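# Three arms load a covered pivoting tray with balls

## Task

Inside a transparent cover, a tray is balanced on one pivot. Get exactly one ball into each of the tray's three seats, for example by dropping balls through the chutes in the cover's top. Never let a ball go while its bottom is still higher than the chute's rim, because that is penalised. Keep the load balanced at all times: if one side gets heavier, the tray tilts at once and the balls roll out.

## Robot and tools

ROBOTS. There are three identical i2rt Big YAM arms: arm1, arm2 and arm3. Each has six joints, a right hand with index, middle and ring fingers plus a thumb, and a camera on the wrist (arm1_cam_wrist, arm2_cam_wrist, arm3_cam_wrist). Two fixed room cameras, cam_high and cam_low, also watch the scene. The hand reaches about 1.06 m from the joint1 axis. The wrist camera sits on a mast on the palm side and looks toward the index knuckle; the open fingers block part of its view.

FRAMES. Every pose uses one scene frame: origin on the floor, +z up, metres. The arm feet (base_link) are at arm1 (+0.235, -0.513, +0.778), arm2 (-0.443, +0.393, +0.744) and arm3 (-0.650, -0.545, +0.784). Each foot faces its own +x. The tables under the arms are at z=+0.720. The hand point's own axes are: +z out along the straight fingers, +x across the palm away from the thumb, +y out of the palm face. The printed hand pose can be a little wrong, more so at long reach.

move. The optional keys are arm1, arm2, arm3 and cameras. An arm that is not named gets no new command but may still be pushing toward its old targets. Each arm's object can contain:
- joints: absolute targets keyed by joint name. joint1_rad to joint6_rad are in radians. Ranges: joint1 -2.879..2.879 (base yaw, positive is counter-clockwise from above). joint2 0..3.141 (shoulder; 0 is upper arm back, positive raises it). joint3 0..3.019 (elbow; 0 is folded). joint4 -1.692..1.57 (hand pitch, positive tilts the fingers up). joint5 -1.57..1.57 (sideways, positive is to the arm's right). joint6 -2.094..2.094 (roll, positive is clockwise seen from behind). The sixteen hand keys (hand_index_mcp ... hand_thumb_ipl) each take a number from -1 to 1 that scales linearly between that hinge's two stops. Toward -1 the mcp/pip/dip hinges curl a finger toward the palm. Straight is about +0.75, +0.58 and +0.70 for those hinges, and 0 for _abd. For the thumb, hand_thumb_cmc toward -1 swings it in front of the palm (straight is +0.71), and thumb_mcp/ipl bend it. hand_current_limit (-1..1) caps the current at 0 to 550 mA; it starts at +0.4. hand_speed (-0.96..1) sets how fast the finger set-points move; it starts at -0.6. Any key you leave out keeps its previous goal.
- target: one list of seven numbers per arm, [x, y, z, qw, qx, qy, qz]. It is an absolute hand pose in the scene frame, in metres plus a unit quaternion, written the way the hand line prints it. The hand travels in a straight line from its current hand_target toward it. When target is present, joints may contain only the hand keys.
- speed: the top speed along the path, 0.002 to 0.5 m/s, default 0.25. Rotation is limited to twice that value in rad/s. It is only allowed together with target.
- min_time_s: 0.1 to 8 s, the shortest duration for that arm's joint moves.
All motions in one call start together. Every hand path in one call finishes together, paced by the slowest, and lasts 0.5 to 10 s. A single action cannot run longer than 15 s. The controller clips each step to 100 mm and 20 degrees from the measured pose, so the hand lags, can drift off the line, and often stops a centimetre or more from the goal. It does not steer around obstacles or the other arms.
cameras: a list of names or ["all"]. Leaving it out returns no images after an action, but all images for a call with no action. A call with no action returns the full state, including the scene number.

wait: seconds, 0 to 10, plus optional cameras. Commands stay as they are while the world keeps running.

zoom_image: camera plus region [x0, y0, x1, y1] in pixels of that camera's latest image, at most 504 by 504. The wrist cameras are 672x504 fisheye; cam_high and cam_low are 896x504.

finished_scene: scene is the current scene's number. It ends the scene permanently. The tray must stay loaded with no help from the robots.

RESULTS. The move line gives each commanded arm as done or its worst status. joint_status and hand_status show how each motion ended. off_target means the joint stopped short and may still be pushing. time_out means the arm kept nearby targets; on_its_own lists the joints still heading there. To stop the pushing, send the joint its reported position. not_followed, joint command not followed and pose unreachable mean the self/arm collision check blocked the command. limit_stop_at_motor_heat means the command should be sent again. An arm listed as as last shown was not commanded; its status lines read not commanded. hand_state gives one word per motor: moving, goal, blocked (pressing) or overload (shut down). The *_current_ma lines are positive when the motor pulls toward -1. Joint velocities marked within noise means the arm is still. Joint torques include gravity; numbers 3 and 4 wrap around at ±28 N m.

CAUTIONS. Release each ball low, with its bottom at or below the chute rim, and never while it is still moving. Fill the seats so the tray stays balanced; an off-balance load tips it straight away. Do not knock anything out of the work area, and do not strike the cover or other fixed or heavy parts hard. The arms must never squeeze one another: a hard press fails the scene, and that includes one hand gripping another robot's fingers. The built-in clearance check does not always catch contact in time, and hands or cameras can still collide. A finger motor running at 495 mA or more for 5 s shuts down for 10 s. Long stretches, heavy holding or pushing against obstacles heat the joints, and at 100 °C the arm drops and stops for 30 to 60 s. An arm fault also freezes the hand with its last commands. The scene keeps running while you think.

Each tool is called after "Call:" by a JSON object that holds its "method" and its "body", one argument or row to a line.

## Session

Call:
{"method": "move", "body": {
  "cameras": ["all"]
}}

Call:
{"method": "zoom_image", "body": {
  "camera": "cam_high",
  "region": [360, 150, 560, 350]
}}

Scene clock: 0.00 s.
Joint torques (N m): no reading
Heat: arm1: hottest joint2_rad 27 °C; arm2: hottest joint2_rad 29 °C; arm3: hottest joint3_rad 27 °C.
Joint velocities: within noise
arm1.joint_positions: joint1_rad=-0.797 joint2_rad=+0.626 joint3_rad=+1.387 joint4_rad=-1.182 joint5_rad=-0.076 joint6_rad=+1.022 hand_index_mcp=+0.753 hand_index_abd=+0.000 hand_index_pip=+0.577 hand_index_dip=+0.696 hand_middle_mcp=+0.753 hand_middle_abd=+0.000 hand_middle_pip=+0.577 hand_middle_dip=+0.696 hand_ring_mcp=+0.753 hand_ring_abd=+0.000 hand_ring_pip=+0.577 hand_ring_dip=+0.696 hand_thumb_cmc=+0.714 hand_thumb_axl=+0.677 hand_thumb_mcp=+0.226 hand_thumb_ipl=+0.168 hand_current_limit=+0.400 hand_speed=-0.600
arm1.joint_status: not commanded
arm1.hand_state: goal,goal,goal,goal,goal,goal,goal,goal,goal,goal,goal,goal,goal,goal,goal,goal
arm1.index_mcp_current_ma: 0
arm1.index_abd_current_ma: 0
arm1.index_pip_current_ma: 0
arm1.index_dip_current_ma: 0
arm1.middle_mcp_current_ma: 0
arm1.middle_abd_current_ma: 0
arm1.middle_pip_current_ma: 0
arm1.middle_dip_current_ma: 0
arm1.ring_mcp_current_ma: 0
arm1.ring_abd_current_ma: 0
arm1.ring_pip_current_ma: 0
arm1.ring_dip_current_ma: 0
arm1.thumb_cmc_current_ma: 0
arm1.thumb_axl_current_ma: 0
arm1.thumb_mcp_current_ma: 0
arm1.thumb_ipl_current_ma: 0
arm1.hand_goal_index_mcp: 0.754
arm1.hand_goal_index_abd: 0.000
arm1.hand_goal_index_pip: 0.576
arm1.hand_goal_index_dip: 0.696
arm1.hand_goal_middle_mcp: 0.754
arm1.hand_goal_middle_abd: 0.000
arm1.hand_goal_middle_pip: 0.576
arm1.hand_goal_middle_dip: 0.696
arm1.hand_goal_ring_mcp: 0.754
arm1.hand_goal_ring_abd: 0.000
arm1.hand_goal_ring_pip: 0.576
arm1.hand_goal_ring_dip: 0.696
arm1.hand_goal_thumb_cmc: 0.714
arm1.hand_goal_thumb_axl: 0.678
arm1.hand_goal_thumb_mcp: 0.226
arm1.hand_goal_thumb_ipl: 0.168
arm1.hand: x=+0.1943 y=-0.2325 z=+1.3676 quat_wxyz=(-0.387, +0.231, +0.806, +0.384) (m; scene frame)
arm1.hand_target: x=+0.1961 y=-0.2363 z=+1.3817 quat_wxyz=(-0.395, +0.228, +0.798, +0.394) (m; scene frame)
arm1.hand_status: not commanded
arm2.joint_positions: joint1_rad=-0.181 joint2_rad=+0.584 joint3_rad=+1.326 joint4_rad=-1.300 joint5_rad=-0.107 joint6_rad=+1.103 hand_index_mcp=+0.753 hand_index_abd=+0.000 hand_index_pip=+0.577 hand_index_dip=+0.696 hand_middle_mcp=+0.753 hand_middle_abd=+0.000 hand_middle_pip=+0.577 hand_middle_dip=+0.696 hand_ring_mcp=+0.753 hand_ring_abd=+0.000 hand_ring_pip=+0.577 hand_ring_dip=+0.696 hand_thumb_cmc=+0.714 hand_thumb_axl=+0.677 hand_thumb_mcp=+0.226 hand_thumb_ipl=+0.168 hand_current_limit=+0.400 hand_speed=-0.600
arm2.joint_status: not commanded
arm2.hand_state: goal,goal,goal,goal,goal,goal,goal,goal,goal,goal,goal,goal,goal,goal,goal,goal
arm2.index_mcp_current_ma: 0
arm2.index_abd_current_ma: 0
arm2.index_pip_current_ma: 0
arm2.index_dip_current_ma: 0
arm2.middle_mcp_current_ma: 0
arm2.middle_abd_current_ma: 0
arm2.middle_pip_current_ma: 0
arm2.middle_dip_current_ma: 0
arm2.ring_mcp_current_ma: 0
arm2.ring_abd_current_ma: 0
arm2.ring_pip_current_ma: 0
arm2.ring_dip_current_ma: 0
arm2.thumb_cmc_current_ma: 0
arm2.thumb_axl_current_ma: 0
arm2.thumb_mcp_current_ma: 0
arm2.thumb_ipl_current_ma: 0
arm2.hand_goal_index_mcp: 0.754
arm2.hand_goal_index_abd: 0.000
arm2.hand_goal_index_pip: 0.576
arm2.hand_goal_index_dip: 0.696
arm2.hand_goal_middle_mcp: 0.754
arm2.hand_goal_middle_abd: 0.000
arm2.hand_goal_middle_pip: 0.576
arm2.hand_goal_middle_dip: 0.696
arm2.hand_goal_ring_mcp: 0.754
arm2.hand_goal_ring_abd: 0.000
arm2.hand_goal_ring_pip: 0.576
arm2.hand_goal_ring_dip: 0.696
arm2.hand_goal_thumb_cmc: 0.714
arm2.hand_goal_thumb_axl: 0.678
arm2.hand_goal_thumb_mcp: 0.226
arm2.hand_goal_thumb_ipl: 0.168
arm2.hand: x=-0.5649 y=+0.1622 z=+1.2778 quat_wxyz=(+0.417, +0.705, -0.516, +0.249) (m; scene frame)
arm2.hand_target: x=-0.5643 y=+0.1651 z=+1.2948 quat_wxyz=(+0.432, +0.699, -0.510, +0.256) (m; scene frame)
arm2.hand_status: not commanded
arm3.joint_positions: joint1_rad=-0.292 joint2_rad=+0.639 joint3_rad=+1.466 joint4_rad=-1.331 joint5_rad=+0.064 joint6_rad=+1.044 hand_index_mcp=+0.753 hand_index_abd=+0.000 hand_index_pip=+0.577 hand_index_dip=+0.696 hand_middle_mcp=+0.753 hand_middle_abd=+0.000 hand_middle_pip=+0.577 hand_middle_dip=+0.696 hand_ring_mcp=+0.753 hand_ring_abd=+0.000 hand_ring_pip=+0.577 hand_ring_dip=+0.696 hand_thumb_cmc=+0.714 hand_thumb_axl=+0.677 hand_thumb_mcp=+0.226 hand_thumb_ipl=+0.168 hand_current_limit=+0.400 hand_speed=-0.600
arm3.joint_status: not commanded
arm3.hand_state: goal,goal,goal,goal,goal,goal,goal,goal,goal,goal,goal,goal,goal,goal,goal,goal
arm3.index_mcp_current_ma: 0
arm3.index_abd_current_ma: 0
arm3.index_pip_current_ma: 0
arm3.index_dip_current_ma: 0
arm3.middle_mcp_current_ma: 0
arm3.middle_abd_current_ma: 0
arm3.middle_pip_current_ma: 0
arm3.middle_dip_current_ma: 0
arm3.ring_mcp_current_ma: 0
arm3.ring_abd_current_ma: 0
arm3.ring_pip_current_ma: 0
arm3.ring_dip_current_ma: 0
arm3.thumb_cmc_current_ma: 0
arm3.thumb_axl_current_ma: 0
arm3.thumb_mcp_current_ma: 0
arm3.thumb_ipl_current_ma: 0
arm3.hand_goal_index_mcp: 0.754
arm3.hand_goal_index_abd: 0.000
arm3.hand_goal_index_pip: 0.576
arm3.hand_goal_index_dip: 0.696
arm3.hand_goal_middle_mcp: 0.754
arm3.hand_goal_middle_abd: 0.000
arm3.hand_goal_middle_pip: 0.576
arm3.hand_goal_middle_dip: 0.696
arm3.hand_goal_ring_mcp: 0.754
arm3.hand_goal_ring_abd: 0.000
arm3.hand_goal_ring_pip: 0.576
arm3.hand_goal_ring_dip: 0.696
arm3.hand_goal_thumb_cmc: 0.714
arm3.hand_goal_thumb_axl: 0.678
arm3.hand_goal_thumb_mcp: 0.226
arm3.hand_goal_thumb_ipl: 0.168
arm3.hand: x=-0.3898 y=-0.5489 z=+1.3784 quat_wxyz=(+0.079, +0.789, +0.349, +0.500) (m; scene frame)
arm3.hand_target: x=-0.3927 y=-0.5498 z=+1.3868 quat_wxyz=(+0.080, +0.784, +0.347, +0.508) (m; scene frame)
arm3.hand_status: not commanded
pictures: arm1_cam_wrist, arm2_cam_wrist, arm3_cam_wrist, cam_high, cam_low

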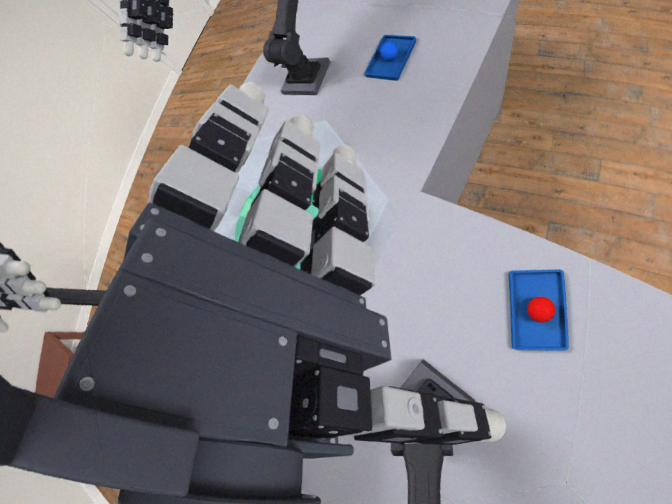

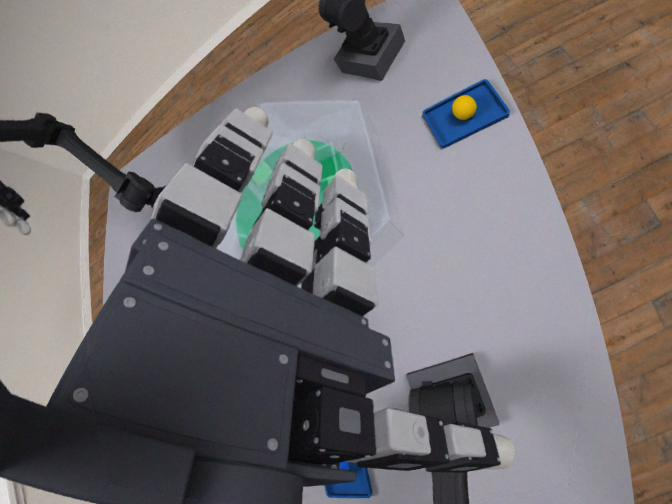

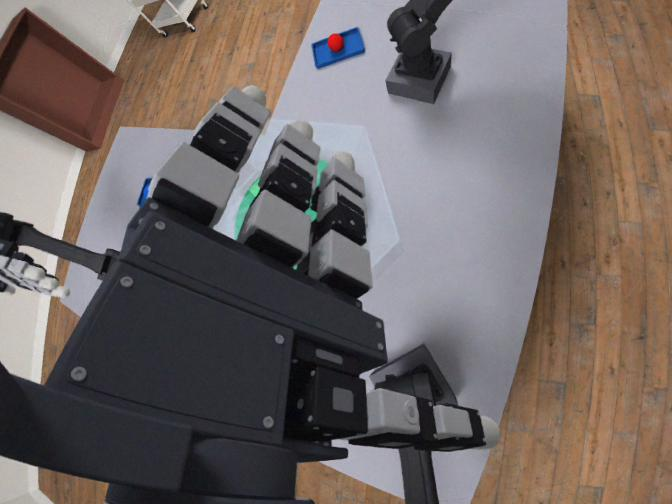

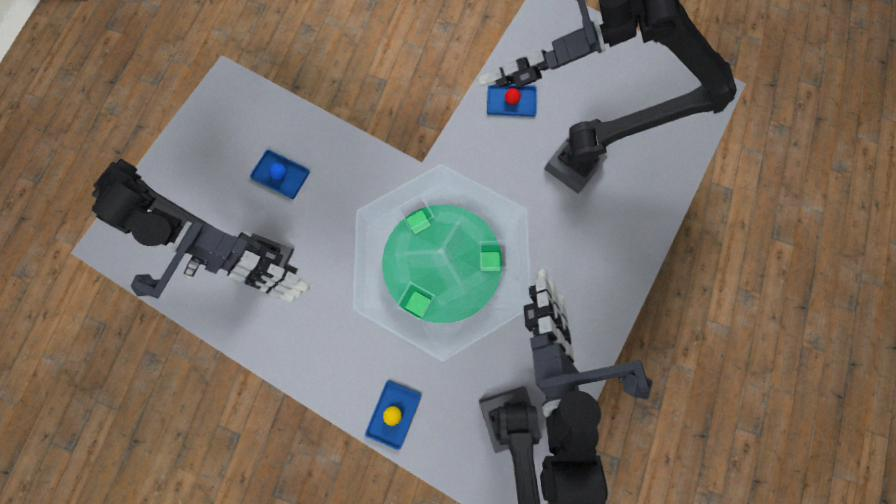

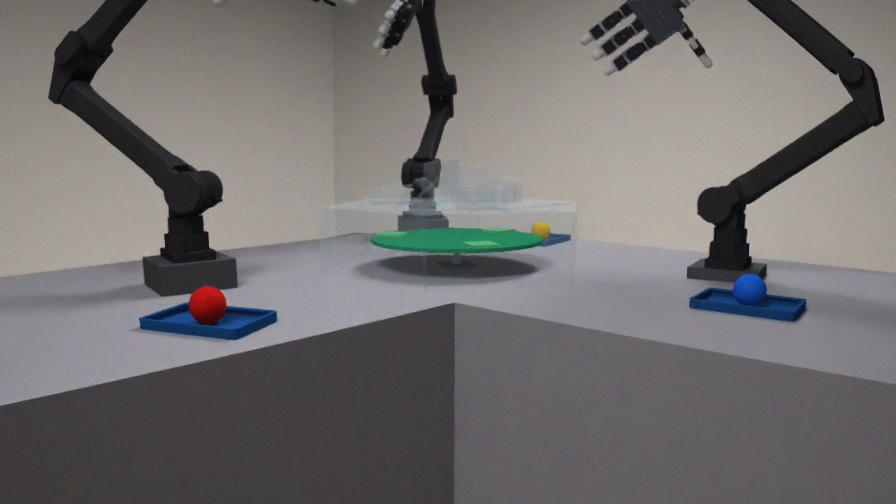

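Scaled by 2.520 from the camera's 896x504 image, which has a finer 1280x720 frame.

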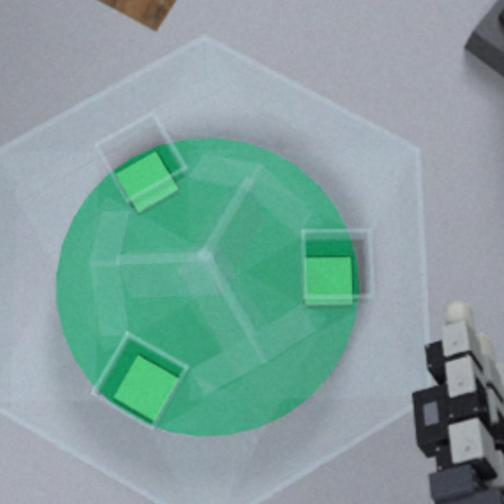

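Call:
{"method": "move", "body": {
  "arm1": {"joints":{"joint1_rad":-1.4875,"joint2_rad":1.13,"joint3_rad":0.9,"joint4_rad":-1.12,"joint5_rad":1.4467,"joint6_rad":-1.7467,"hand_index_mcp":-0.041,"hand_index_pip":0.27,"hand_index_dip":0.391,"hand_middle_mcp":-0.041,"hand_middle_pip":0.27,"hand_middle_dip":0.391,"hand_ring_mcp":-0.068,"hand_ring_pip":-0.8,"hand_ring_dip":-0.174,"hand_thumb_cmc":-0.657,"hand_thumb_axl":0.677,"hand_thumb_mcp":0.393,"hand_thumb_ipl":0.168},"min_time_s":2.5},
  "arm2": {"joints":{"joint1_rad":2.1846,"joint2_rad":1.093,"joint3_rad":0.96,"joint4_rad":-1.235,"joint5_rad":1.4467,"joint6_rad":-1.7467,"hand_index_mcp":-0.041,"hand_index_pip":0.27,"hand_index_dip":0.391,"hand_middle_mcp":-0.041,"hand_middle_pip":0.27,"hand_middle_dip":0.391,"hand_ring_mcp":-0.068,"hand_ring_pip":-0.8,"hand_ring_dip":-0.174,"hand_thumb_cmc":-0.657,"hand_thumb_axl":0.677,"hand_thumb_mcp":0.393,"hand_thumb_ipl":0.168},"min_time_s":3},
  "arm3": {"joints":{"joint1_rad":1.5495,"joint2_rad":1.231,"joint3_rad":0.975,"joint4_rad":-1.10,"joint5_rad":1.4467,"joint6_rad":-1.7467,"hand_index_mcp":-0.041,"hand_index_pip":0.27,"hand_index_dip":0.391,"hand_middle_mcp":-0.041,"hand_middle_pip":0.27,"hand_middle_dip":0.391,"hand_ring_mcp":-0.068,"hand_ring_pip":-0.8,"hand_ring_dip":-0.174,"hand_thumb_cmc":-0.657,"hand_thumb_axl":0.677,"hand_thumb_mcp":0.393,"hand_thumb_ipl":0.168},"min_time_s":2.5},
  "cameras": ["cam_high"]
}}

Scene clock: 41.93 s.
Joint torques (N m): arm1=[1.2 -6.48 9.09 0.18 1.16 -0.04] | arm2=[-1.2 -4.31 11.1 0.84 1.02 -0.03] | arm3=[1.38 -6.48 8.76 1.24 1.09 -0.28]
Heat: arm1: hottest joint3_rad 30 °C; arm2: hottest joint3_rad 34 °C; arm3: hottest joint3_rad 31 °C.
move: arm1 done; arm2 done; arm3 done
Joint velocities: within noise
arm1.joint_positions: joint1_rad=-1.479 joint2_rad=+1.123 joint3_rad=+0.898 joint4_rad=-1.130 joint5_rad=+1.443 joint6_rad=-1.740 hand_index_mcp=-0.042 hand_index_abd=-0.001 hand_index_pip=+0.272 hand_index_dip=+0.395 hand_middle_mcp=-0.042 hand_middle_abd=-0.001 hand_middle_pip=+0.272 hand_middle_dip=+0.395 hand_ring_mcp=-0.067 hand_ring_abd=+0.001 hand_ring_pip=-0.798 hand_ring_dip=-0.172 hand_thumb_cmc=-0.658 hand_thumb_axl=+0.677 hand_thumb_mcp=+0.388 hand_thumb_ipl=+0.168 hand_current_limit=+0.400 hand_speed=-0.600
arm1.joint_status: all done
arm1.hand_state: goal,goal,goal,goal,goal,goal,goal,goal,goal,goal,goal,goal,goal,goal,goal,goal
arm1.index_mcp_current_ma: 0
arm1.index_abd_current_ma: 0
arm1.index_pip_current_ma: 0
arm1.index_dip_current_ma: 1
arm1.middle_mcp_current_ma: 0
arm1.middle_abd_current_ma: 0
arm1.middle_pip_current_ma: 0
arm1.middle_dip_current_ma: 1
arm1.ring_mcp_current_ma: 0
arm1.ring_abd_current_ma: 0
arm1.ring_pip_current_ma: 0
arm1.ring_dip_current_ma: 0
arm1.thumb_cmc_current_ma: 0
arm1.thumb_axl_current_ma: 0
arm1.thumb_mcp_current_ma: -3
arm1.thumb_ipl_current_ma: 0
arm1.hand_goal_index_mcp: -0.040
arm1.hand_goal_index_abd: 0.000
arm1.hand_goal_index_pip: 0.270
arm1.hand_goal_index_dip: 0.392
arm1.hand_goal_middle_mcp: -0.040
arm1.hand_goal_middle_abd: 0.000
arm1.hand_goal_middle_pip: 0.270
arm1.hand_goal_middle_dip: 0.392
arm1.hand_goal_ring_mcp: -0.068
arm1.hand_goal_ring_abd: 0.000
arm1.hand_goal_ring_pip: -0.800
arm1.hand_goal_ring_dip: -0.174
arm1.hand_goal_thumb_cmc: -0.656
arm1.hand_goal_thumb_axl: 0.678
arm1.hand_goal_thumb_mcp: 0.394
arm1.hand_goal_thumb_ipl: 0.168
arm1.hand: x=+0.4806 y=-0.2265 z=+1.0143 quat_wxyz=(+0.419, -0.454, +0.601, -0.508) (m; scene frame)
arm1.hand_target: x=+0.4839 y=-0.2263 z=+1.0135 quat_wxyz=(+0.417, -0.451, +0.601, -0.511) (m; scene frame)
arm1.hand_status: not commanded
arm2.joint_positions: joint1_rad=+2.179 joint2_rad=+1.087 joint3_rad=+0.953 joint4_rad=-1.246 joint5_rad=+1.443 joint6_rad=-1.736 hand_index_mcp=-0.043 hand_index_abd=-0.001 hand_index_pip=+0.272 hand_index_dip=+0.395 hand_middle_mcp=-0.043 hand_middle_abd=+0.000 hand_middle_pip=+0.272 hand_middle_dip=+0.395 hand_ring_mcp=-0.067 hand_ring_abd=+0.001 hand_ring_pip=-0.798 hand_ring_dip=-0.172 hand_thumb_cmc=-0.658 hand_thumb_axl=+0.677 hand_thumb_mcp=+0.388 hand_thumb_ipl=+0.168 hand_current_limit=+0.400 hand_speed=-0.600
arm2.joint_status: all done
arm2.hand_state: goal,goal,goal,goal,goal,goal,goal,goal,goal,goal,goal,goal,goal,goal,goal,goal
arm2.index_mcp_current_ma: -5
arm2.index_abd_current_ma: 0
arm2.index_pip_current_ma: 3
arm2.index_dip_current_ma: 6
arm2.middle_mcp_current_ma: -5
arm2.middle_abd_current_ma: 0
arm2.middle_pip_current_ma: 3
arm2.middle_dip_current_ma: 6
arm2.ring_mcp_current_ma: 1
arm2.ring_abd_current_ma: 1
arm2.ring_pip_current_ma: 3
arm2.ring_dip_current_ma: 4
arm2.thumb_cmc_current_ma: -4
arm2.thumb_axl_current_ma: -1
arm2.thumb_mcp_current_ma: -15
arm2.thumb_ipl_current_ma: 0
arm2.hand_goal_index_mcp: -0.040
arm2.hand_goal_index_abd: 0.000
arm2.hand_goal_index_pip: 0.270
arm2.hand_goal_index_dip: 0.392
arm2.hand_goal_middle_mcp: -0.040
arm2.hand_goal_middle_abd: 0.000
arm2.hand_goal_middle_pip: 0.270
arm2.hand_goal_middle_dip: 0.392
arm2.hand_goal_ring_mcp: -0.068
arm2.hand_goal_ring_abd: 0.000
arm2.hand_goal_ring_pip: -0.800
arm2.hand_goal_ring_dip: -0.174
arm2.hand_goal_thumb_cmc: -0.656
arm2.hand_goal_thumb_axl: 0.678
arm2.hand_goal_thumb_mcp: 0.394
arm2.hand_goal_thumb_ipl: 0.168
arm2.hand: x=-0.0810 y=+0.4334 z=+1.0130 quat_wxyz=(+0.202, -0.209, +0.720, -0.630) (m; scene frame)
arm2.hand_target: x=-0.0782 y=+0.4369 z=+1.0152 quat_wxyz=(+0.205, -0.210, +0.719, -0.630) (m; scene frame)
arm2.hand_status: not commanded
arm3.joint_positions: joint1_rad=+1.539 joint2_rad=+1.221 joint3_rad=+0.975 joint4_rad=-1.110 joint5_rad=+1.444 joint6_rad=-1.730 hand_index_mcp=-0.043 hand_index_abd=+0.000 hand_index_pip=+0.272 hand_index_dip=+0.395 hand_middle_mcp=-0.043 hand_middle_abd=-0.001 hand_middle_pip=+0.272 hand_middle_dip=+0.395 hand_ring_mcp=-0.067 hand_ring_abd=+0.000 hand_ring_pip=-0.798 hand_ring_dip=-0.172 hand_thumb_cmc=-0.658 hand_thumb_axl=+0.677 hand_thumb_mcp=+0.390 hand_thumb_ipl=+0.168 hand_current_limit=+0.400 hand_speed=-0.600
arm3.joint_status: all done
arm3.hand_state: goal,goal,goal,goal,goal,goal,goal,goal,goal,goal,goal,goal,goal,goal,goal,goal
arm3.index_mcp_current_ma: -2
arm3.index_abd_current_ma: 0
arm3.index_pip_current_ma: 1
arm3.index_dip_current_ma: 2
arm3.middle_mcp_current_ma: -2
arm3.middle_abd_current_ma: 0
arm3.middle_pip_current_ma: 1
arm3.middle_dip_current_ma: 2
arm3.ring_mcp_current_ma: 0
arm3.ring_abd_current_ma: 0
arm3.ring_pip_current_ma: 1
arm3.ring_dip_current_ma: 1
arm3.thumb_cmc_current_ma: -1
arm3.thumb_axl_current_ma: 0
arm3.thumb_mcp_current_ma: -5
arm3.thumb_ipl_current_ma: 0
arm3.hand_goal_index_mcp: -0.040
arm3.hand_goal_index_abd: 0.000
arm3.hand_goal_index_pip: 0.270
arm3.hand_goal_index_dip: 0.392
arm3.hand_goal_middle_mcp: -0.040
arm3.hand_goal_middle_abd: 0.000
arm3.hand_goal_middle_pip: 0.270
arm3.hand_goal_middle_dip: 0.392
arm3.hand_goal_ring_mcp: -0.068
arm3.hand_goal_ring_abd: 0.000
arm3.hand_goal_ring_pip: -0.800
arm3.hand_goal_ring_dip: -0.174
arm3.hand_goal_thumb_cmc: -0.656
arm3.hand_goal_thumb_axl: 0.678
arm3.hand_goal_thumb_mcp: 0.394
arm3.hand_goal_thumb_ipl: 0.168
arm3.hand: x=-0.7267 y=-0.1419 z=+1.0197 quat_wxyz=(+0.593, -0.661, +0.359, -0.285) (m; scene frame)
arm3.hand_target: x=-0.7313 y=-0.1416 z=+1.0163 quat_wxyz=(+0.593, -0.665, +0.350, -0.288) (m; scene frame)
arm3.hand_status: not commanded
pictures: cam_high

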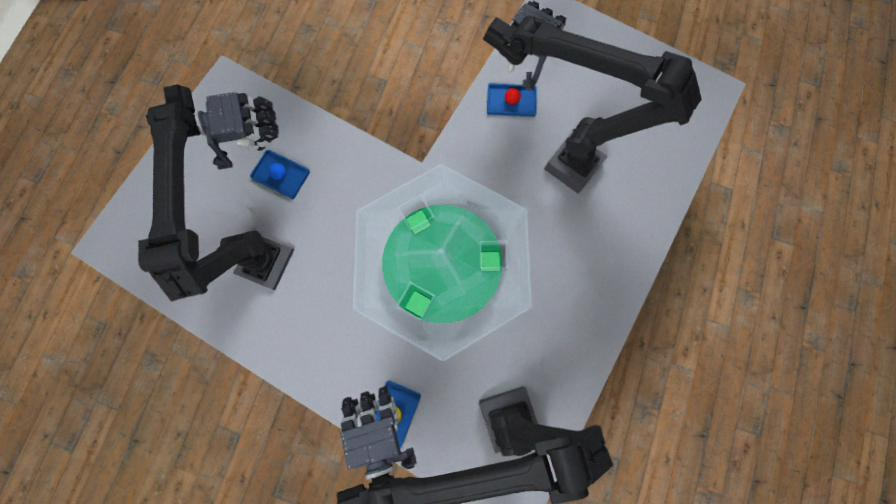

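Call:
{"method": "move", "body": {
  "arm1": {"joints":{"joint1_rad":-1.4975,"joint2_rad":1.369,"joint3_rad":0.588,"joint4_rad":-0.586},"min_time_s":2},
  "arm2": {"joints":{"joint1_rad":2.196,"joint2_rad":1.285,"joint3_rad":0.61,"joint4_rad":-0.74},"min_time_s":2},
  "arm3": {"joints":{"joint1_rad":1.561,"joint2_rad":1.475,"joint3_rad":0.678,"joint4_rad":-0.602},"min_time_s":2},
  "cameras": ["arm1_cam_wrist","arm2_cam_wrist","arm3_cam_wrist"]
}}

Scene clock: 46.87 s.
Joint torques (N m): arm1=[1.2 -7.06 6.41 0.17 1.12 -0.03] | arm2=[-0.97 -4.66 8.61 0.76 0.98 -0.06] | arm3=[1.55 -6.83 6.06 1.18 1.07 -0.3]
Heat: arm1: hottest joint3_rad 30 °C; arm2: hottest joint3_rad 35 °C; arm3: hottest joint3_rad 31 °C.
move: arm1 done; arm2 done; arm3 done
Joint velocities: within noise
arm1.joint_positions: joint1_rad=-1.487 joint2_rad=+1.359 joint3_rad=+0.589 joint4_rad=-0.596 joint5_rad=+1.445 joint6_rad=-1.741 hand_index_mcp=-0.042 hand_index_abd=-0.001 hand_index_pip=+0.272 hand_index_dip=+0.395 hand_middle_mcp=-0.042 hand_middle_abd=-0.001 hand_middle_pip=+0.272 hand_middle_dip=+0.395 hand_ring_mcp=-0.067 hand_ring_abd=+0.001 hand_ring_pip=-0.798 hand_ring_dip=-0.172 hand_thumb_cmc=-0.658 hand_thumb_axl=+0.677 hand_thumb_mcp=+0.388 hand_thumb_ipl=+0.168 hand_current_limit=+0.400 hand_speed=-0.600
arm1.joint_status: all done
arm1.hand_state: goal,goal,goal,goal,goal,goal,goal,goal,goal,goal,goal,goal,goal,goal,goal,goal
arm1.index_mcp_current_ma: 0
arm1.index_abd_current_ma: 0
arm1.index_pip_current_ma: 0
arm1.index_dip_current_ma: 1
arm1.middle_mcp_current_ma: 0
arm1.middle_abd_current_ma: 0
arm1.middle_pip_current_ma: 0
arm1.middle_dip_current_ma: 1
arm1.ring_mcp_current_ma: 0
arm1.ring_abd_current_ma: 0
arm1.ring_pip_current_ma: 0
arm1.ring_dip_current_ma: 0
arm1.thumb_cmc_current_ma: 0
arm1.thumb_axl_current_ma: 0
arm1.thumb_mcp_current_ma: -3
arm1.thumb_ipl_current_ma: 0
arm1.hand_goal_index_mcp: -0.040
arm1.hand_goal_index_abd: 0.000
arm1.hand_goal_index_pip: 0.270
arm1.hand_goal_index_dip: 0.392
arm1.hand_goal_middle_mcp: -0.040
arm1.hand_goal_middle_abd: 0.000
arm1.hand_goal_middle_pip: 0.270
arm1.hand_goal_middle_dip: 0.392
arm1.hand_goal_ring_mcp: -0.068
arm1.hand_goal_ring_abd: 0.000
arm1.hand_goal_ring_pip: -0.800
arm1.hand_goal_ring_dip: -0.174
arm1.hand_goal_thumb_cmc: -0.656
arm1.hand_goal_thumb_axl: 0.678
arm1.hand_goal_thumb_mcp: 0.394
arm1.hand_goal_thumb_ipl: 0.168
arm1.hand: x=+0.4783 y=-0.2392 z=+0.8467 quat_wxyz=(+0.414, -0.455, +0.600, -0.512) (m; scene frame)
arm1.hand_target: x=+0.4814 y=-0.2418 z=+0.8438 quat_wxyz=(+0.409, -0.453, +0.600, -0.517) (m; scene frame)
arm1.hand_status: not commanded
arm2.joint_positions: joint1_rad=+2.189 joint2_rad=+1.277 joint3_rad=+0.605 joint4_rad=-0.750 joint5_rad=+1.444 joint6_rad=-1.737 hand_index_mcp=-0.043 hand_index_abd=-0.001 hand_index_pip=+0.272 hand_index_dip=+0.395 hand_middle_mcp=-0.043 hand_middle_abd=+0.000 hand_middle_pip=+0.272 hand_middle_dip=+0.395 hand_ring_mcp=-0.067 hand_ring_abd=+0.001 hand_ring_pip=-0.798 hand_ring_dip=-0.172 hand_thumb_cmc=-0.658 hand_thumb_axl=+0.677 hand_thumb_mcp=+0.388 hand_thumb_ipl=+0.168 hand_current_limit=+0.400 hand_speed=-0.600
arm2.joint_status: all done
arm2.hand_state: goal,goal,goal,goal,goal,goal,goal,goal,goal,goal,goal,goal,goal,goal,goal,goal
arm2.index_mcp_current_ma: -5
arm2.index_abd_current_ma: 0
arm2.index_pip_current_ma: 3
arm2.index_dip_current_ma: 6
arm2.middle_mcp_current_ma: -5
arm2.middle_abd_current_ma: 0
arm2.middle_pip_current_ma: 3
arm2.middle_dip_current_ma: 6
arm2.ring_mcp_current_ma: 1
arm2.ring_abd_current_ma: 1
arm2.ring_pip_current_ma: 3
arm2.ring_dip_current_ma: 4
arm2.thumb_cmc_current_ma: -3
arm2.thumb_axl_current_ma: -1
arm2.thumb_mcp_current_ma: -15
arm2.thumb_ipl_current_ma: 0
arm2.hand_goal_index_mcp: -0.040
arm2.hand_goal_index_abd: 0.000
arm2.hand_goal_index_pip: 0.270
arm2.hand_goal_index_dip: 0.392
arm2.hand_goal_middle_mcp: -0.040
arm2.hand_goal_middle_abd: 0.000
arm2.hand_goal_middle_pip: 0.270
arm2.hand_goal_middle_dip: 0.392
arm2.hand_goal_ring_mcp: -0.068
arm2.hand_goal_ring_abd: 0.000
arm2.hand_goal_ring_pip: -0.800
arm2.hand_goal_ring_dip: -0.174
arm2.hand_goal_thumb_cmc: -0.656
arm2.hand_goal_thumb_axl: 0.678
arm2.hand_goal_thumb_mcp: 0.394
arm2.hand_goal_thumb_ipl: 0.168
arm2.hand: x=-0.0944 y=+0.4282 z=+0.8402 quat_wxyz=(+0.190, -0.226, +0.715, -0.634) (m; scene frame)
arm2.hand_target: x=-0.0923 y=+0.4321 z=+0.8401 quat_wxyz=(+0.192, -0.230, +0.713, -0.634) (m; scene frame)
arm2.hand_status: not commanded
arm3.joint_positions: joint1_rad=+1.546 joint2_rad=+1.459 joint3_rad=+0.680 joint4_rad=-0.612 joint5_rad=+1.445 joint6_rad=-1.731 hand_index_mcp=-0.043 hand_index_abd=+0.000 hand_index_pip=+0.272 hand_index_dip=+0.395 hand_middle_mcp=-0.043 hand_middle_abd=-0.001 hand_middle_pip=+0.272 hand_middle_dip=+0.395 hand_ring_mcp=-0.067 hand_ring_abd=+0.000 hand_ring_pip=-0.798 hand_ring_dip=-0.172 hand_thumb_cmc=-0.658 hand_thumb_axl=+0.677 hand_thumb_mcp=+0.390 hand_thumb_ipl=+0.168 hand_current_limit=+0.400 hand_speed=-0.600
arm3.joint_status: all done
arm3.hand_state: goal,goal,goal,goal,goal,goal,goal,goal,goal,goal,goal,goal,goal,goal,goal,goal
arm3.index_mcp_current_ma: -2
arm3.index_abd_current_ma: 0
arm3.index_pip_current_ma: 1
arm3.index_dip_current_ma: 2
arm3.middle_mcp_current_ma: -2
arm3.middle_abd_current_ma: 0
arm3.middle_pip_current_ma: 1
arm3.middle_dip_current_ma: 2
arm3.ring_mcp_current_ma: 0
arm3.ring_abd_current_ma: 0
arm3.ring_pip_current_ma: 1
arm3.ring_dip_current_ma: 1
arm3.thumb_cmc_current_ma: -1
arm3.thumb_axl_current_ma: 0
arm3.thumb_mcp_current_ma: -5
arm3.thumb_ipl_current_ma: 0
arm3.hand_goal_index_mcp: -0.040
arm3.hand_goal_index_abd: 0.000
arm3.hand_goal_index_pip: 0.270
arm3.hand_goal_index_dip: 0.392
arm3.hand_goal_middle_mcp: -0.040
arm3.hand_goal_middle_abd: 0.000
arm3.hand_goal_middle_pip: 0.270
arm3.hand_goal_middle_dip: 0.392
arm3.hand_goal_ring_mcp: -0.068
arm3.hand_goal_ring_abd: 0.000
arm3.hand_goal_ring_pip: -0.800
arm3.hand_goal_ring_dip: -0.174
arm3.hand_goal_thumb_cmc: -0.656
arm3.hand_goal_thumb_axl: 0.678
arm3.hand_goal_thumb_mcp: 0.394
arm3.hand_goal_thumb_ipl: 0.168
arm3.hand: x=-0.7220 y=-0.1556 z=+0.8479 quat_wxyz=(+0.589, -0.668, +0.347, -0.295) (m; scene frame)
arm3.hand_target: x=-0.7267 y=-0.1581 z=+0.8421 quat_wxyz=(+0.587, -0.674, +0.334, -0.298) (m; scene frame)
arm3.hand_status: not commanded
pictures: arm1_cam_wrist, arm2_cam_wrist, arm3_cam_wrist

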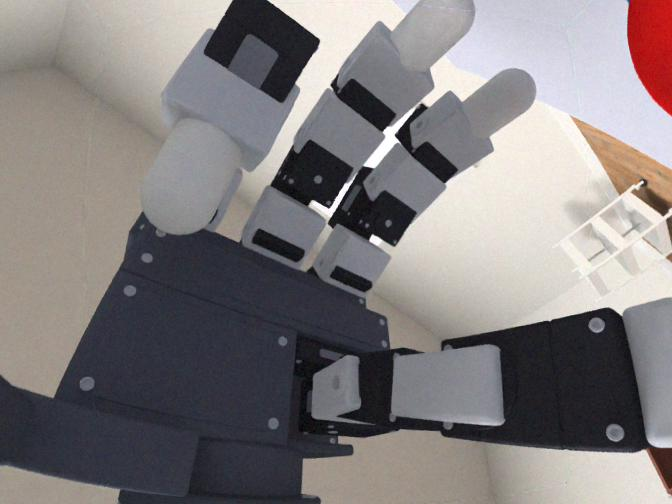

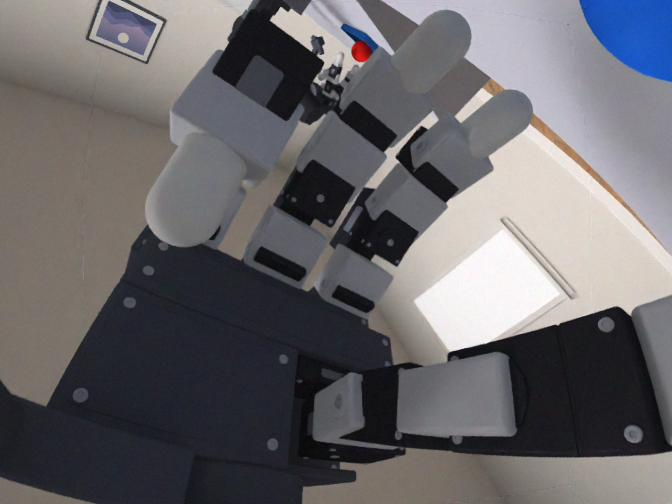

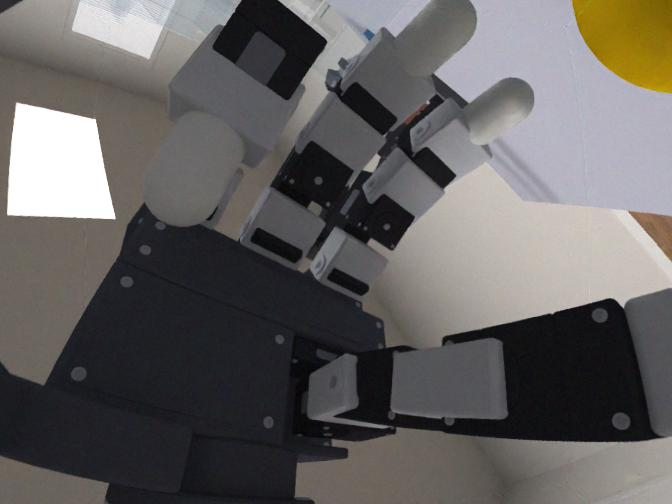

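Call:
{"method": "zoom_image", "body": {
  "camera": "arm1_cam_wrist",
  "region": [552, 0, 672, 120]
}}

Call:
{"method": "zoom_image", "body": {
  "camera": "arm2_cam_wrist",
  "region": [552, 0, 672, 120]
}}

Call:
{"method": "zoom_image", "body": {
  "camera": "arm3_cam_wrist",
  "region": [552, 0, 672, 120]
}}

Scaled by 4.200 from the camera's 672x504 image, which has a finer 960x720 frame.

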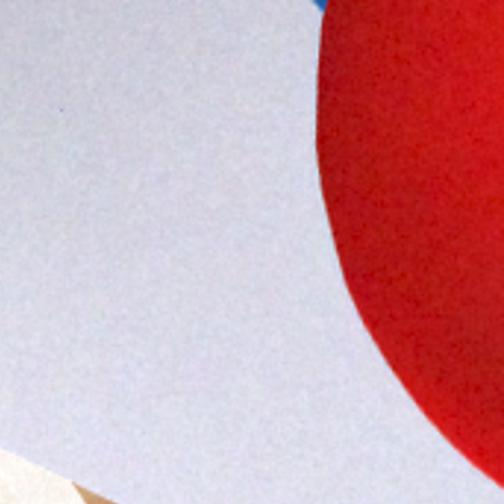

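Scaled by 4.200 from the camera's 672x504 image, which has a finer 960x720 frame.

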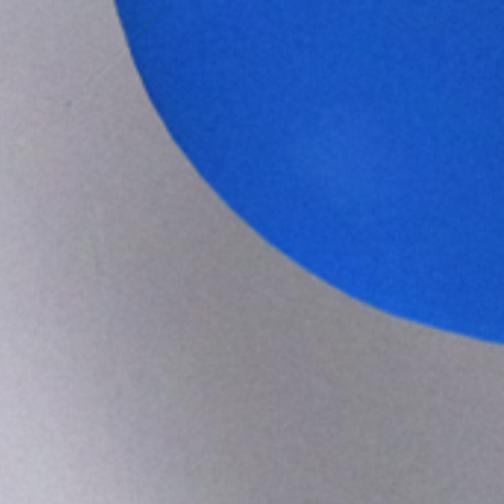

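Scaled by 4.200 from the camera's 672x504 image, which has a finer 960x720 frame.

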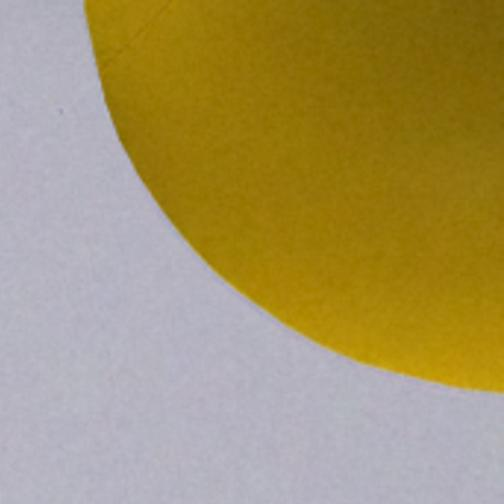

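Call:
{"method": "move", "body": {
  "arm1": {"joints":{"joint1_rad":-1.469,"joint2_rad":1.479,"joint3_rad":0.592,"joint4_rad":-0.482,"hand_index_mcp":-0.11,"hand_middle_mcp":-0.11,"hand_thumb_mcp":0.36},"min_time_s":1.5},
  "arm2": {"joints":{"joint1_rad":2.213,"joint2_rad":1.235,"joint3_rad":0.524,"joint4_rad":-0.656,"hand_index_mcp":-0.11,"hand_middle_mcp":-0.11,"hand_thumb_mcp":0.36},"min_time_s":1.5},
  "arm3": {"joints":{"joint1_rad":1.487,"joint2_rad":1.563,"joint3_rad":0.675,"joint4_rad":-0.5115,"hand_index_mcp":-0.11,"hand_middle_mcp":-0.11,"hand_thumb_mcp":0.36},"min_time_s":1.5},
  "cameras": ["arm1_cam_wrist","arm2_cam_wrist","arm3_cam_wrist"]
}}

Scene clock: 85.67 s.
Joint torques (N m): arm1=[2.73 -7.82 6 0.14 1.09 -0.03] | arm2=[-1.03 -5.95 8.12 0.79 0.96 -0.05] | arm3=[-0.44 -7.24 5.38 1.22 1.04 -0.3]
Heat: arm1: hottest joint3_rad 30 °C; arm2: hottest joint3_rad 36 °C; arm3: hottest joint3_rad 30 °C.
move: arm1 done; arm2 done; arm3 done
Joint velocities: within noise
arm1.joint_positions: joint1_rad=-1.480 joint2_rad=+1.467 joint3_rad=+0.589 joint4_rad=-0.492 joint5_rad=+1.445 joint6_rad=-1.741 hand_index_mcp=-0.111 hand_index_abd=-0.001 hand_index_pip=+0.272 hand_index_dip=+0.395 hand_middle_mcp=-0.111 hand_middle_abd=-0.001 hand_middle_pip=+0.272 hand_middle_dip=+0.395 hand_ring_mcp=-0.067 hand_ring_abd=+0.001 hand_ring_pip=-0.798 hand_ring_dip=-0.172 hand_thumb_cmc=-0.658 hand_thumb_axl=+0.677 hand_thumb_mcp=+0.361 hand_thumb_ipl=+0.168 hand_current_limit=+0.400 hand_speed=-0.600
arm1.joint_status: all done
arm1.hand_state: goal,goal,goal,goal,goal,goal,goal,goal,goal,goal,goal,goal,goal,goal,goal,goal
arm1.index_mcp_current_ma: 0
arm1.index_abd_current_ma: 0
arm1.index_pip_current_ma: 0
arm1.index_dip_current_ma: 1
arm1.middle_mcp_current_ma: 0
arm1.middle_abd_current_ma: 0
arm1.middle_pip_current_ma: 0
arm1.middle_dip_current_ma: 1
arm1.ring_mcp_current_ma: 0
arm1.ring_abd_current_ma: 0
arm1.ring_pip_current_ma: 0
arm1.ring_dip_current_ma: 0
arm1.thumb_cmc_current_ma: 0
arm1.thumb_axl_current_ma: 0
arm1.thumb_mcp_current_ma: 0
arm1.thumb_ipl_current_ma: 0
arm1.hand_goal_index_mcp: -0.110
arm1.hand_goal_index_abd: 0.000
arm1.hand_goal_index_pip: 0.270
arm1.hand_goal_index_dip: 0.392
arm1.hand_goal_middle_mcp: -0.110
arm1.hand_goal_middle_abd: 0.000
arm1.hand_goal_middle_pip: 0.270
arm1.hand_goal_middle_dip: 0.392
arm1.hand_goal_ring_mcp: -0.068
arm1.hand_goal_ring_abd: 0.000
arm1.hand_goal_ring_pip: -0.800
arm1.hand_goal_ring_dip: -0.174
arm1.hand_goal_thumb_cmc: -0.656
arm1.hand_goal_thumb_axl: 0.678
arm1.hand_goal_thumb_mcp: 0.360
arm1.hand_goal_thumb_ipl: 0.168
arm1.hand: x=+0.4789 y=-0.2273 z=+0.8179 quat_wxyz=(+0.415, -0.457, +0.597, -0.512) (m; scene frame)
arm1.hand_target: x=+0.4764 y=-0.2232 z=+0.8154 quat_wxyz=(+0.416, -0.462, +0.593, -0.511) (m; scene frame)
arm1.hand_status: not commanded
arm2.joint_positions: joint1_rad=+2.205 joint2_rad=+1.252 joint3_rad=+0.521 joint4_rad=-0.667 joint5_rad=+1.444 joint6_rad=-1.737 hand_index_mcp=-0.111 hand_index_abd=-0.001 hand_index_pip=+0.272 hand_index_dip=+0.395 hand_middle_mcp=-0.111 hand_middle_abd=+0.000 hand_middle_pip=+0.272 hand_middle_dip=+0.395 hand_ring_mcp=-0.067 hand_ring_abd=+0.001 hand_ring_pip=-0.798 hand_ring_dip=-0.172 hand_thumb_cmc=-0.658 hand_thumb_axl=+0.677 hand_thumb_mcp=+0.361 hand_thumb_ipl=+0.168 hand_current_limit=+0.400 hand_speed=-0.600
arm2.joint_status: all done
arm2.hand_state: goal,goal,goal,goal,goal,goal,goal,goal,goal,goal,goal,goal,goal,goal,goal,goal
arm2.index_mcp_current_ma: -2
arm2.index_abd_current_ma: 0
arm2.index_pip_current_ma: 3
arm2.index_dip_current_ma: 6
arm2.middle_mcp_current_ma: -2
arm2.middle_abd_current_ma: 0
arm2.middle_pip_current_ma: 3
arm2.middle_dip_current_ma: 6
arm2.ring_mcp_current_ma: 1
arm2.ring_abd_current_ma: 1
arm2.ring_pip_current_ma: 3
arm2.ring_dip_current_ma: 4
arm2.thumb_cmc_current_ma: -3
arm2.thumb_axl_current_ma: -1
arm2.thumb_mcp_current_ma: 1
arm2.thumb_ipl_current_ma: 0
arm2.hand_goal_index_mcp: -0.110
arm2.hand_goal_index_abd: 0.000
arm2.hand_goal_index_pip: 0.270
arm2.hand_goal_index_dip: 0.392
arm2.hand_goal_middle_mcp: -0.110
arm2.hand_goal_middle_abd: 0.000
arm2.hand_goal_middle_pip: 0.270
arm2.hand_goal_middle_dip: 0.392
arm2.hand_goal_ring_mcp: -0.068
arm2.hand_goal_ring_abd: 0.000
arm2.hand_goal_ring_pip: -0.800
arm2.hand_goal_ring_dip: -0.174
arm2.hand_goal_thumb_cmc: -0.656
arm2.hand_goal_thumb_axl: 0.678
arm2.hand_goal_thumb_mcp: 0.360
arm2.hand_goal_thumb_ipl: 0.168
arm2.hand: x=-0.1114 y=+0.4230 z=+0.8226 quat_wxyz=(+0.204, -0.224, +0.715, -0.630) (m; scene frame)
arm2.hand_target: x=-0.1090 y=+0.4270 z=+0.8288 quat_wxyz=(+0.214, -0.220, +0.715, -0.627) (m; scene frame)
arm2.hand_status: not commanded
arm3.joint_positions: joint1_rad=+1.501 joint2_rad=+1.545 joint3_rad=+0.678 joint4_rad=-0.521 joint5_rad=+1.446 joint6_rad=-1.731 hand_index_mcp=-0.111 hand_index_abd=+0.000 hand_index_pip=+0.272 hand_index_dip=+0.395 hand_middle_mcp=-0.111 hand_middle_abd=-0.001 hand_middle_pip=+0.272 hand_middle_dip=+0.395 hand_ring_mcp=-0.067 hand_ring_abd=+0.000 hand_ring_pip=-0.798 hand_ring_dip=-0.172 hand_thumb_cmc=-0.658 hand_thumb_axl=+0.677 hand_thumb_mcp=+0.360 hand_thumb_ipl=+0.168 hand_current_limit=+0.400 hand_speed=-0.600
arm3.joint_status: all done
arm3.hand_state: goal,goal,goal,goal,goal,goal,goal,goal,goal,goal,goal,goal,goal,goal,goal,goal
arm3.index_mcp_current_ma: -1
arm3.index_abd_current_ma: 0
arm3.index_pip_current_ma: 1
arm3.index_dip_current_ma: 2
arm3.middle_mcp_current_ma: -1
arm3.middle_abd_current_ma: 0
arm3.middle_pip_current_ma: 1
arm3.middle_dip_current_ma: 2
arm3.ring_mcp_current_ma: 0
arm3.ring_abd_current_ma: 0
arm3.ring_pip_current_ma: 1
arm3.ring_dip_current_ma: 1
arm3.thumb_cmc_current_ma: -1
arm3.thumb_axl_current_ma: 0
arm3.thumb_mcp_current_ma: 0
arm3.thumb_ipl_current_ma: 0
arm3.hand_goal_index_mcp: -0.110
arm3.hand_goal_index_abd: 0.000
arm3.hand_goal_index_pip: 0.270
arm3.hand_goal_index_dip: 0.392
arm3.hand_goal_middle_mcp: -0.110
arm3.hand_goal_middle_abd: 0.000
arm3.hand_goal_middle_pip: 0.270
arm3.hand_goal_middle_dip: 0.392
arm3.hand_goal_ring_mcp: -0.068
arm3.hand_goal_ring_abd: 0.000
arm3.hand_goal_ring_pip: -0.800
arm3.hand_goal_ring_dip: -0.174
arm3.hand_goal_thumb_cmc: -0.656
arm3.hand_goal_thumb_axl: 0.678
arm3.hand_goal_thumb_mcp: 0.360
arm3.hand_goal_thumb_ipl: 0.168
arm3.hand: x=-0.7092 y=-0.1459 z=+0.8214 quat_wxyz=(+0.582, -0.660, +0.362, -0.308) (m; scene frame)
arm3.hand_target: x=-0.7021 y=-0.1473 z=+0.8143 quat_wxyz=(+0.576, -0.661, +0.358, -0.320) (m; scene frame)
arm3.hand_status: not commanded
pictures: arm1_cam_wrist, arm2_cam_wrist, arm3_cam_wrist

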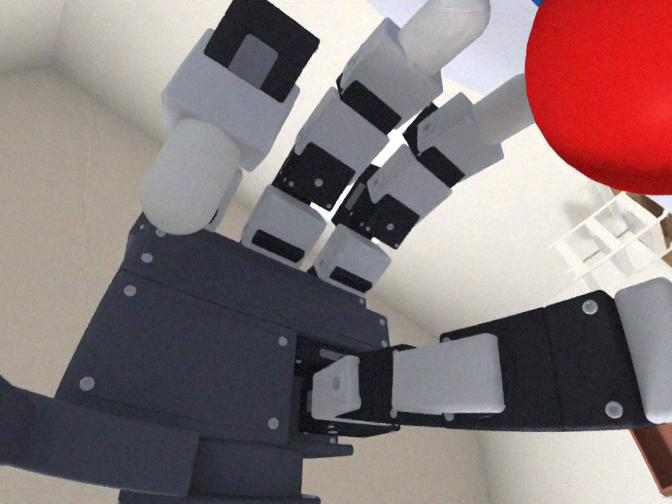

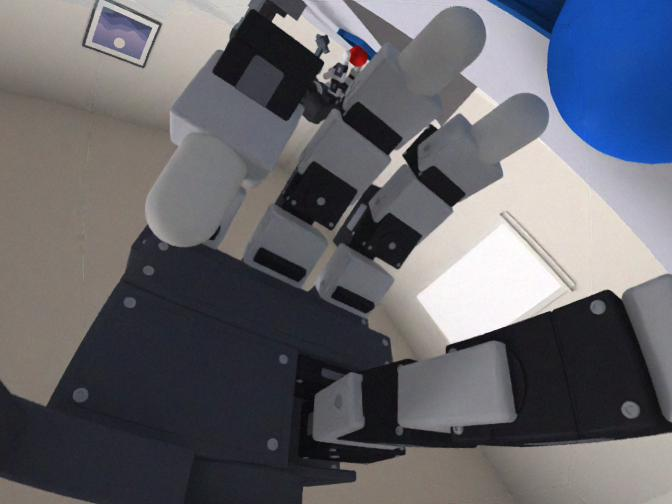

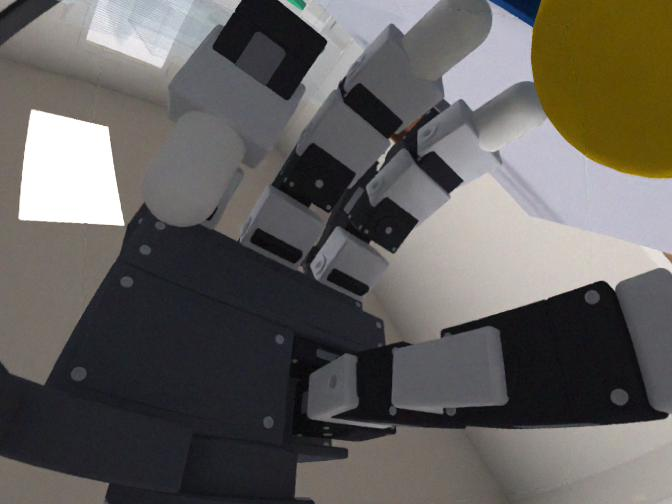

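Call:
{"method": "zoom_image", "body": {
  "camera": "arm1_cam_wrist",
  "region": [472, 0, 672, 200]
}}

Call:
{"method": "zoom_image", "body": {
  "camera": "arm2_cam_wrist",
  "region": [472, 0, 672, 200]
}}

Call:
{"method": "zoom_image", "body": {
  "camera": "arm3_cam_wrist",
  "region": [472, 0, 672, 200]
}}

Scaled by 2.520 from the camera's 672x504 image, which has a finer 960x720 frame.

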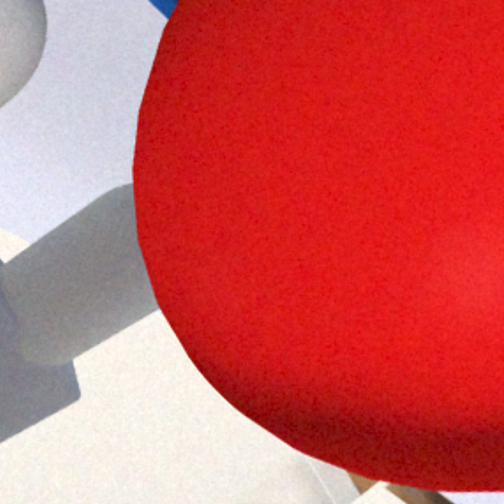

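Scaled by 2.520 from the camera's 672x504 image, which has a finer 960x720 frame.

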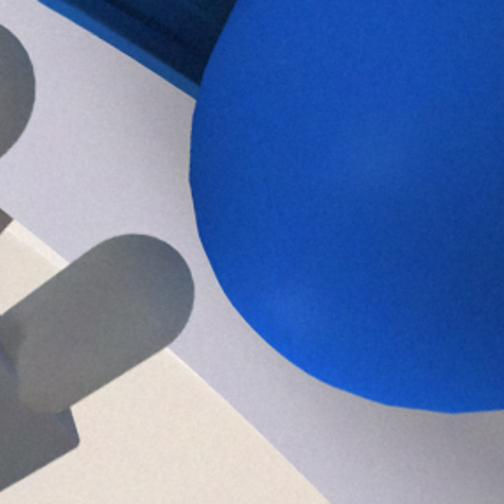

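Scaled by 2.520 from the camera's 672x504 image, which has a finer 960x720 frame.

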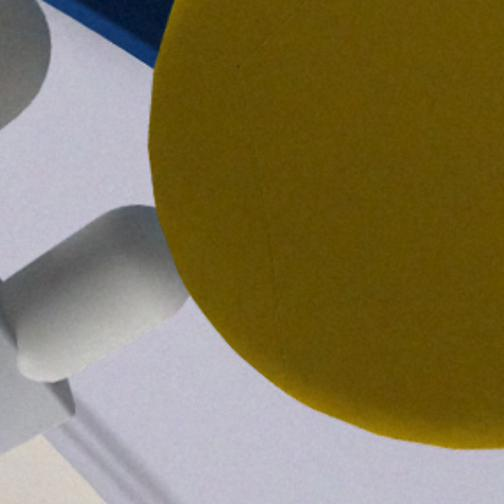

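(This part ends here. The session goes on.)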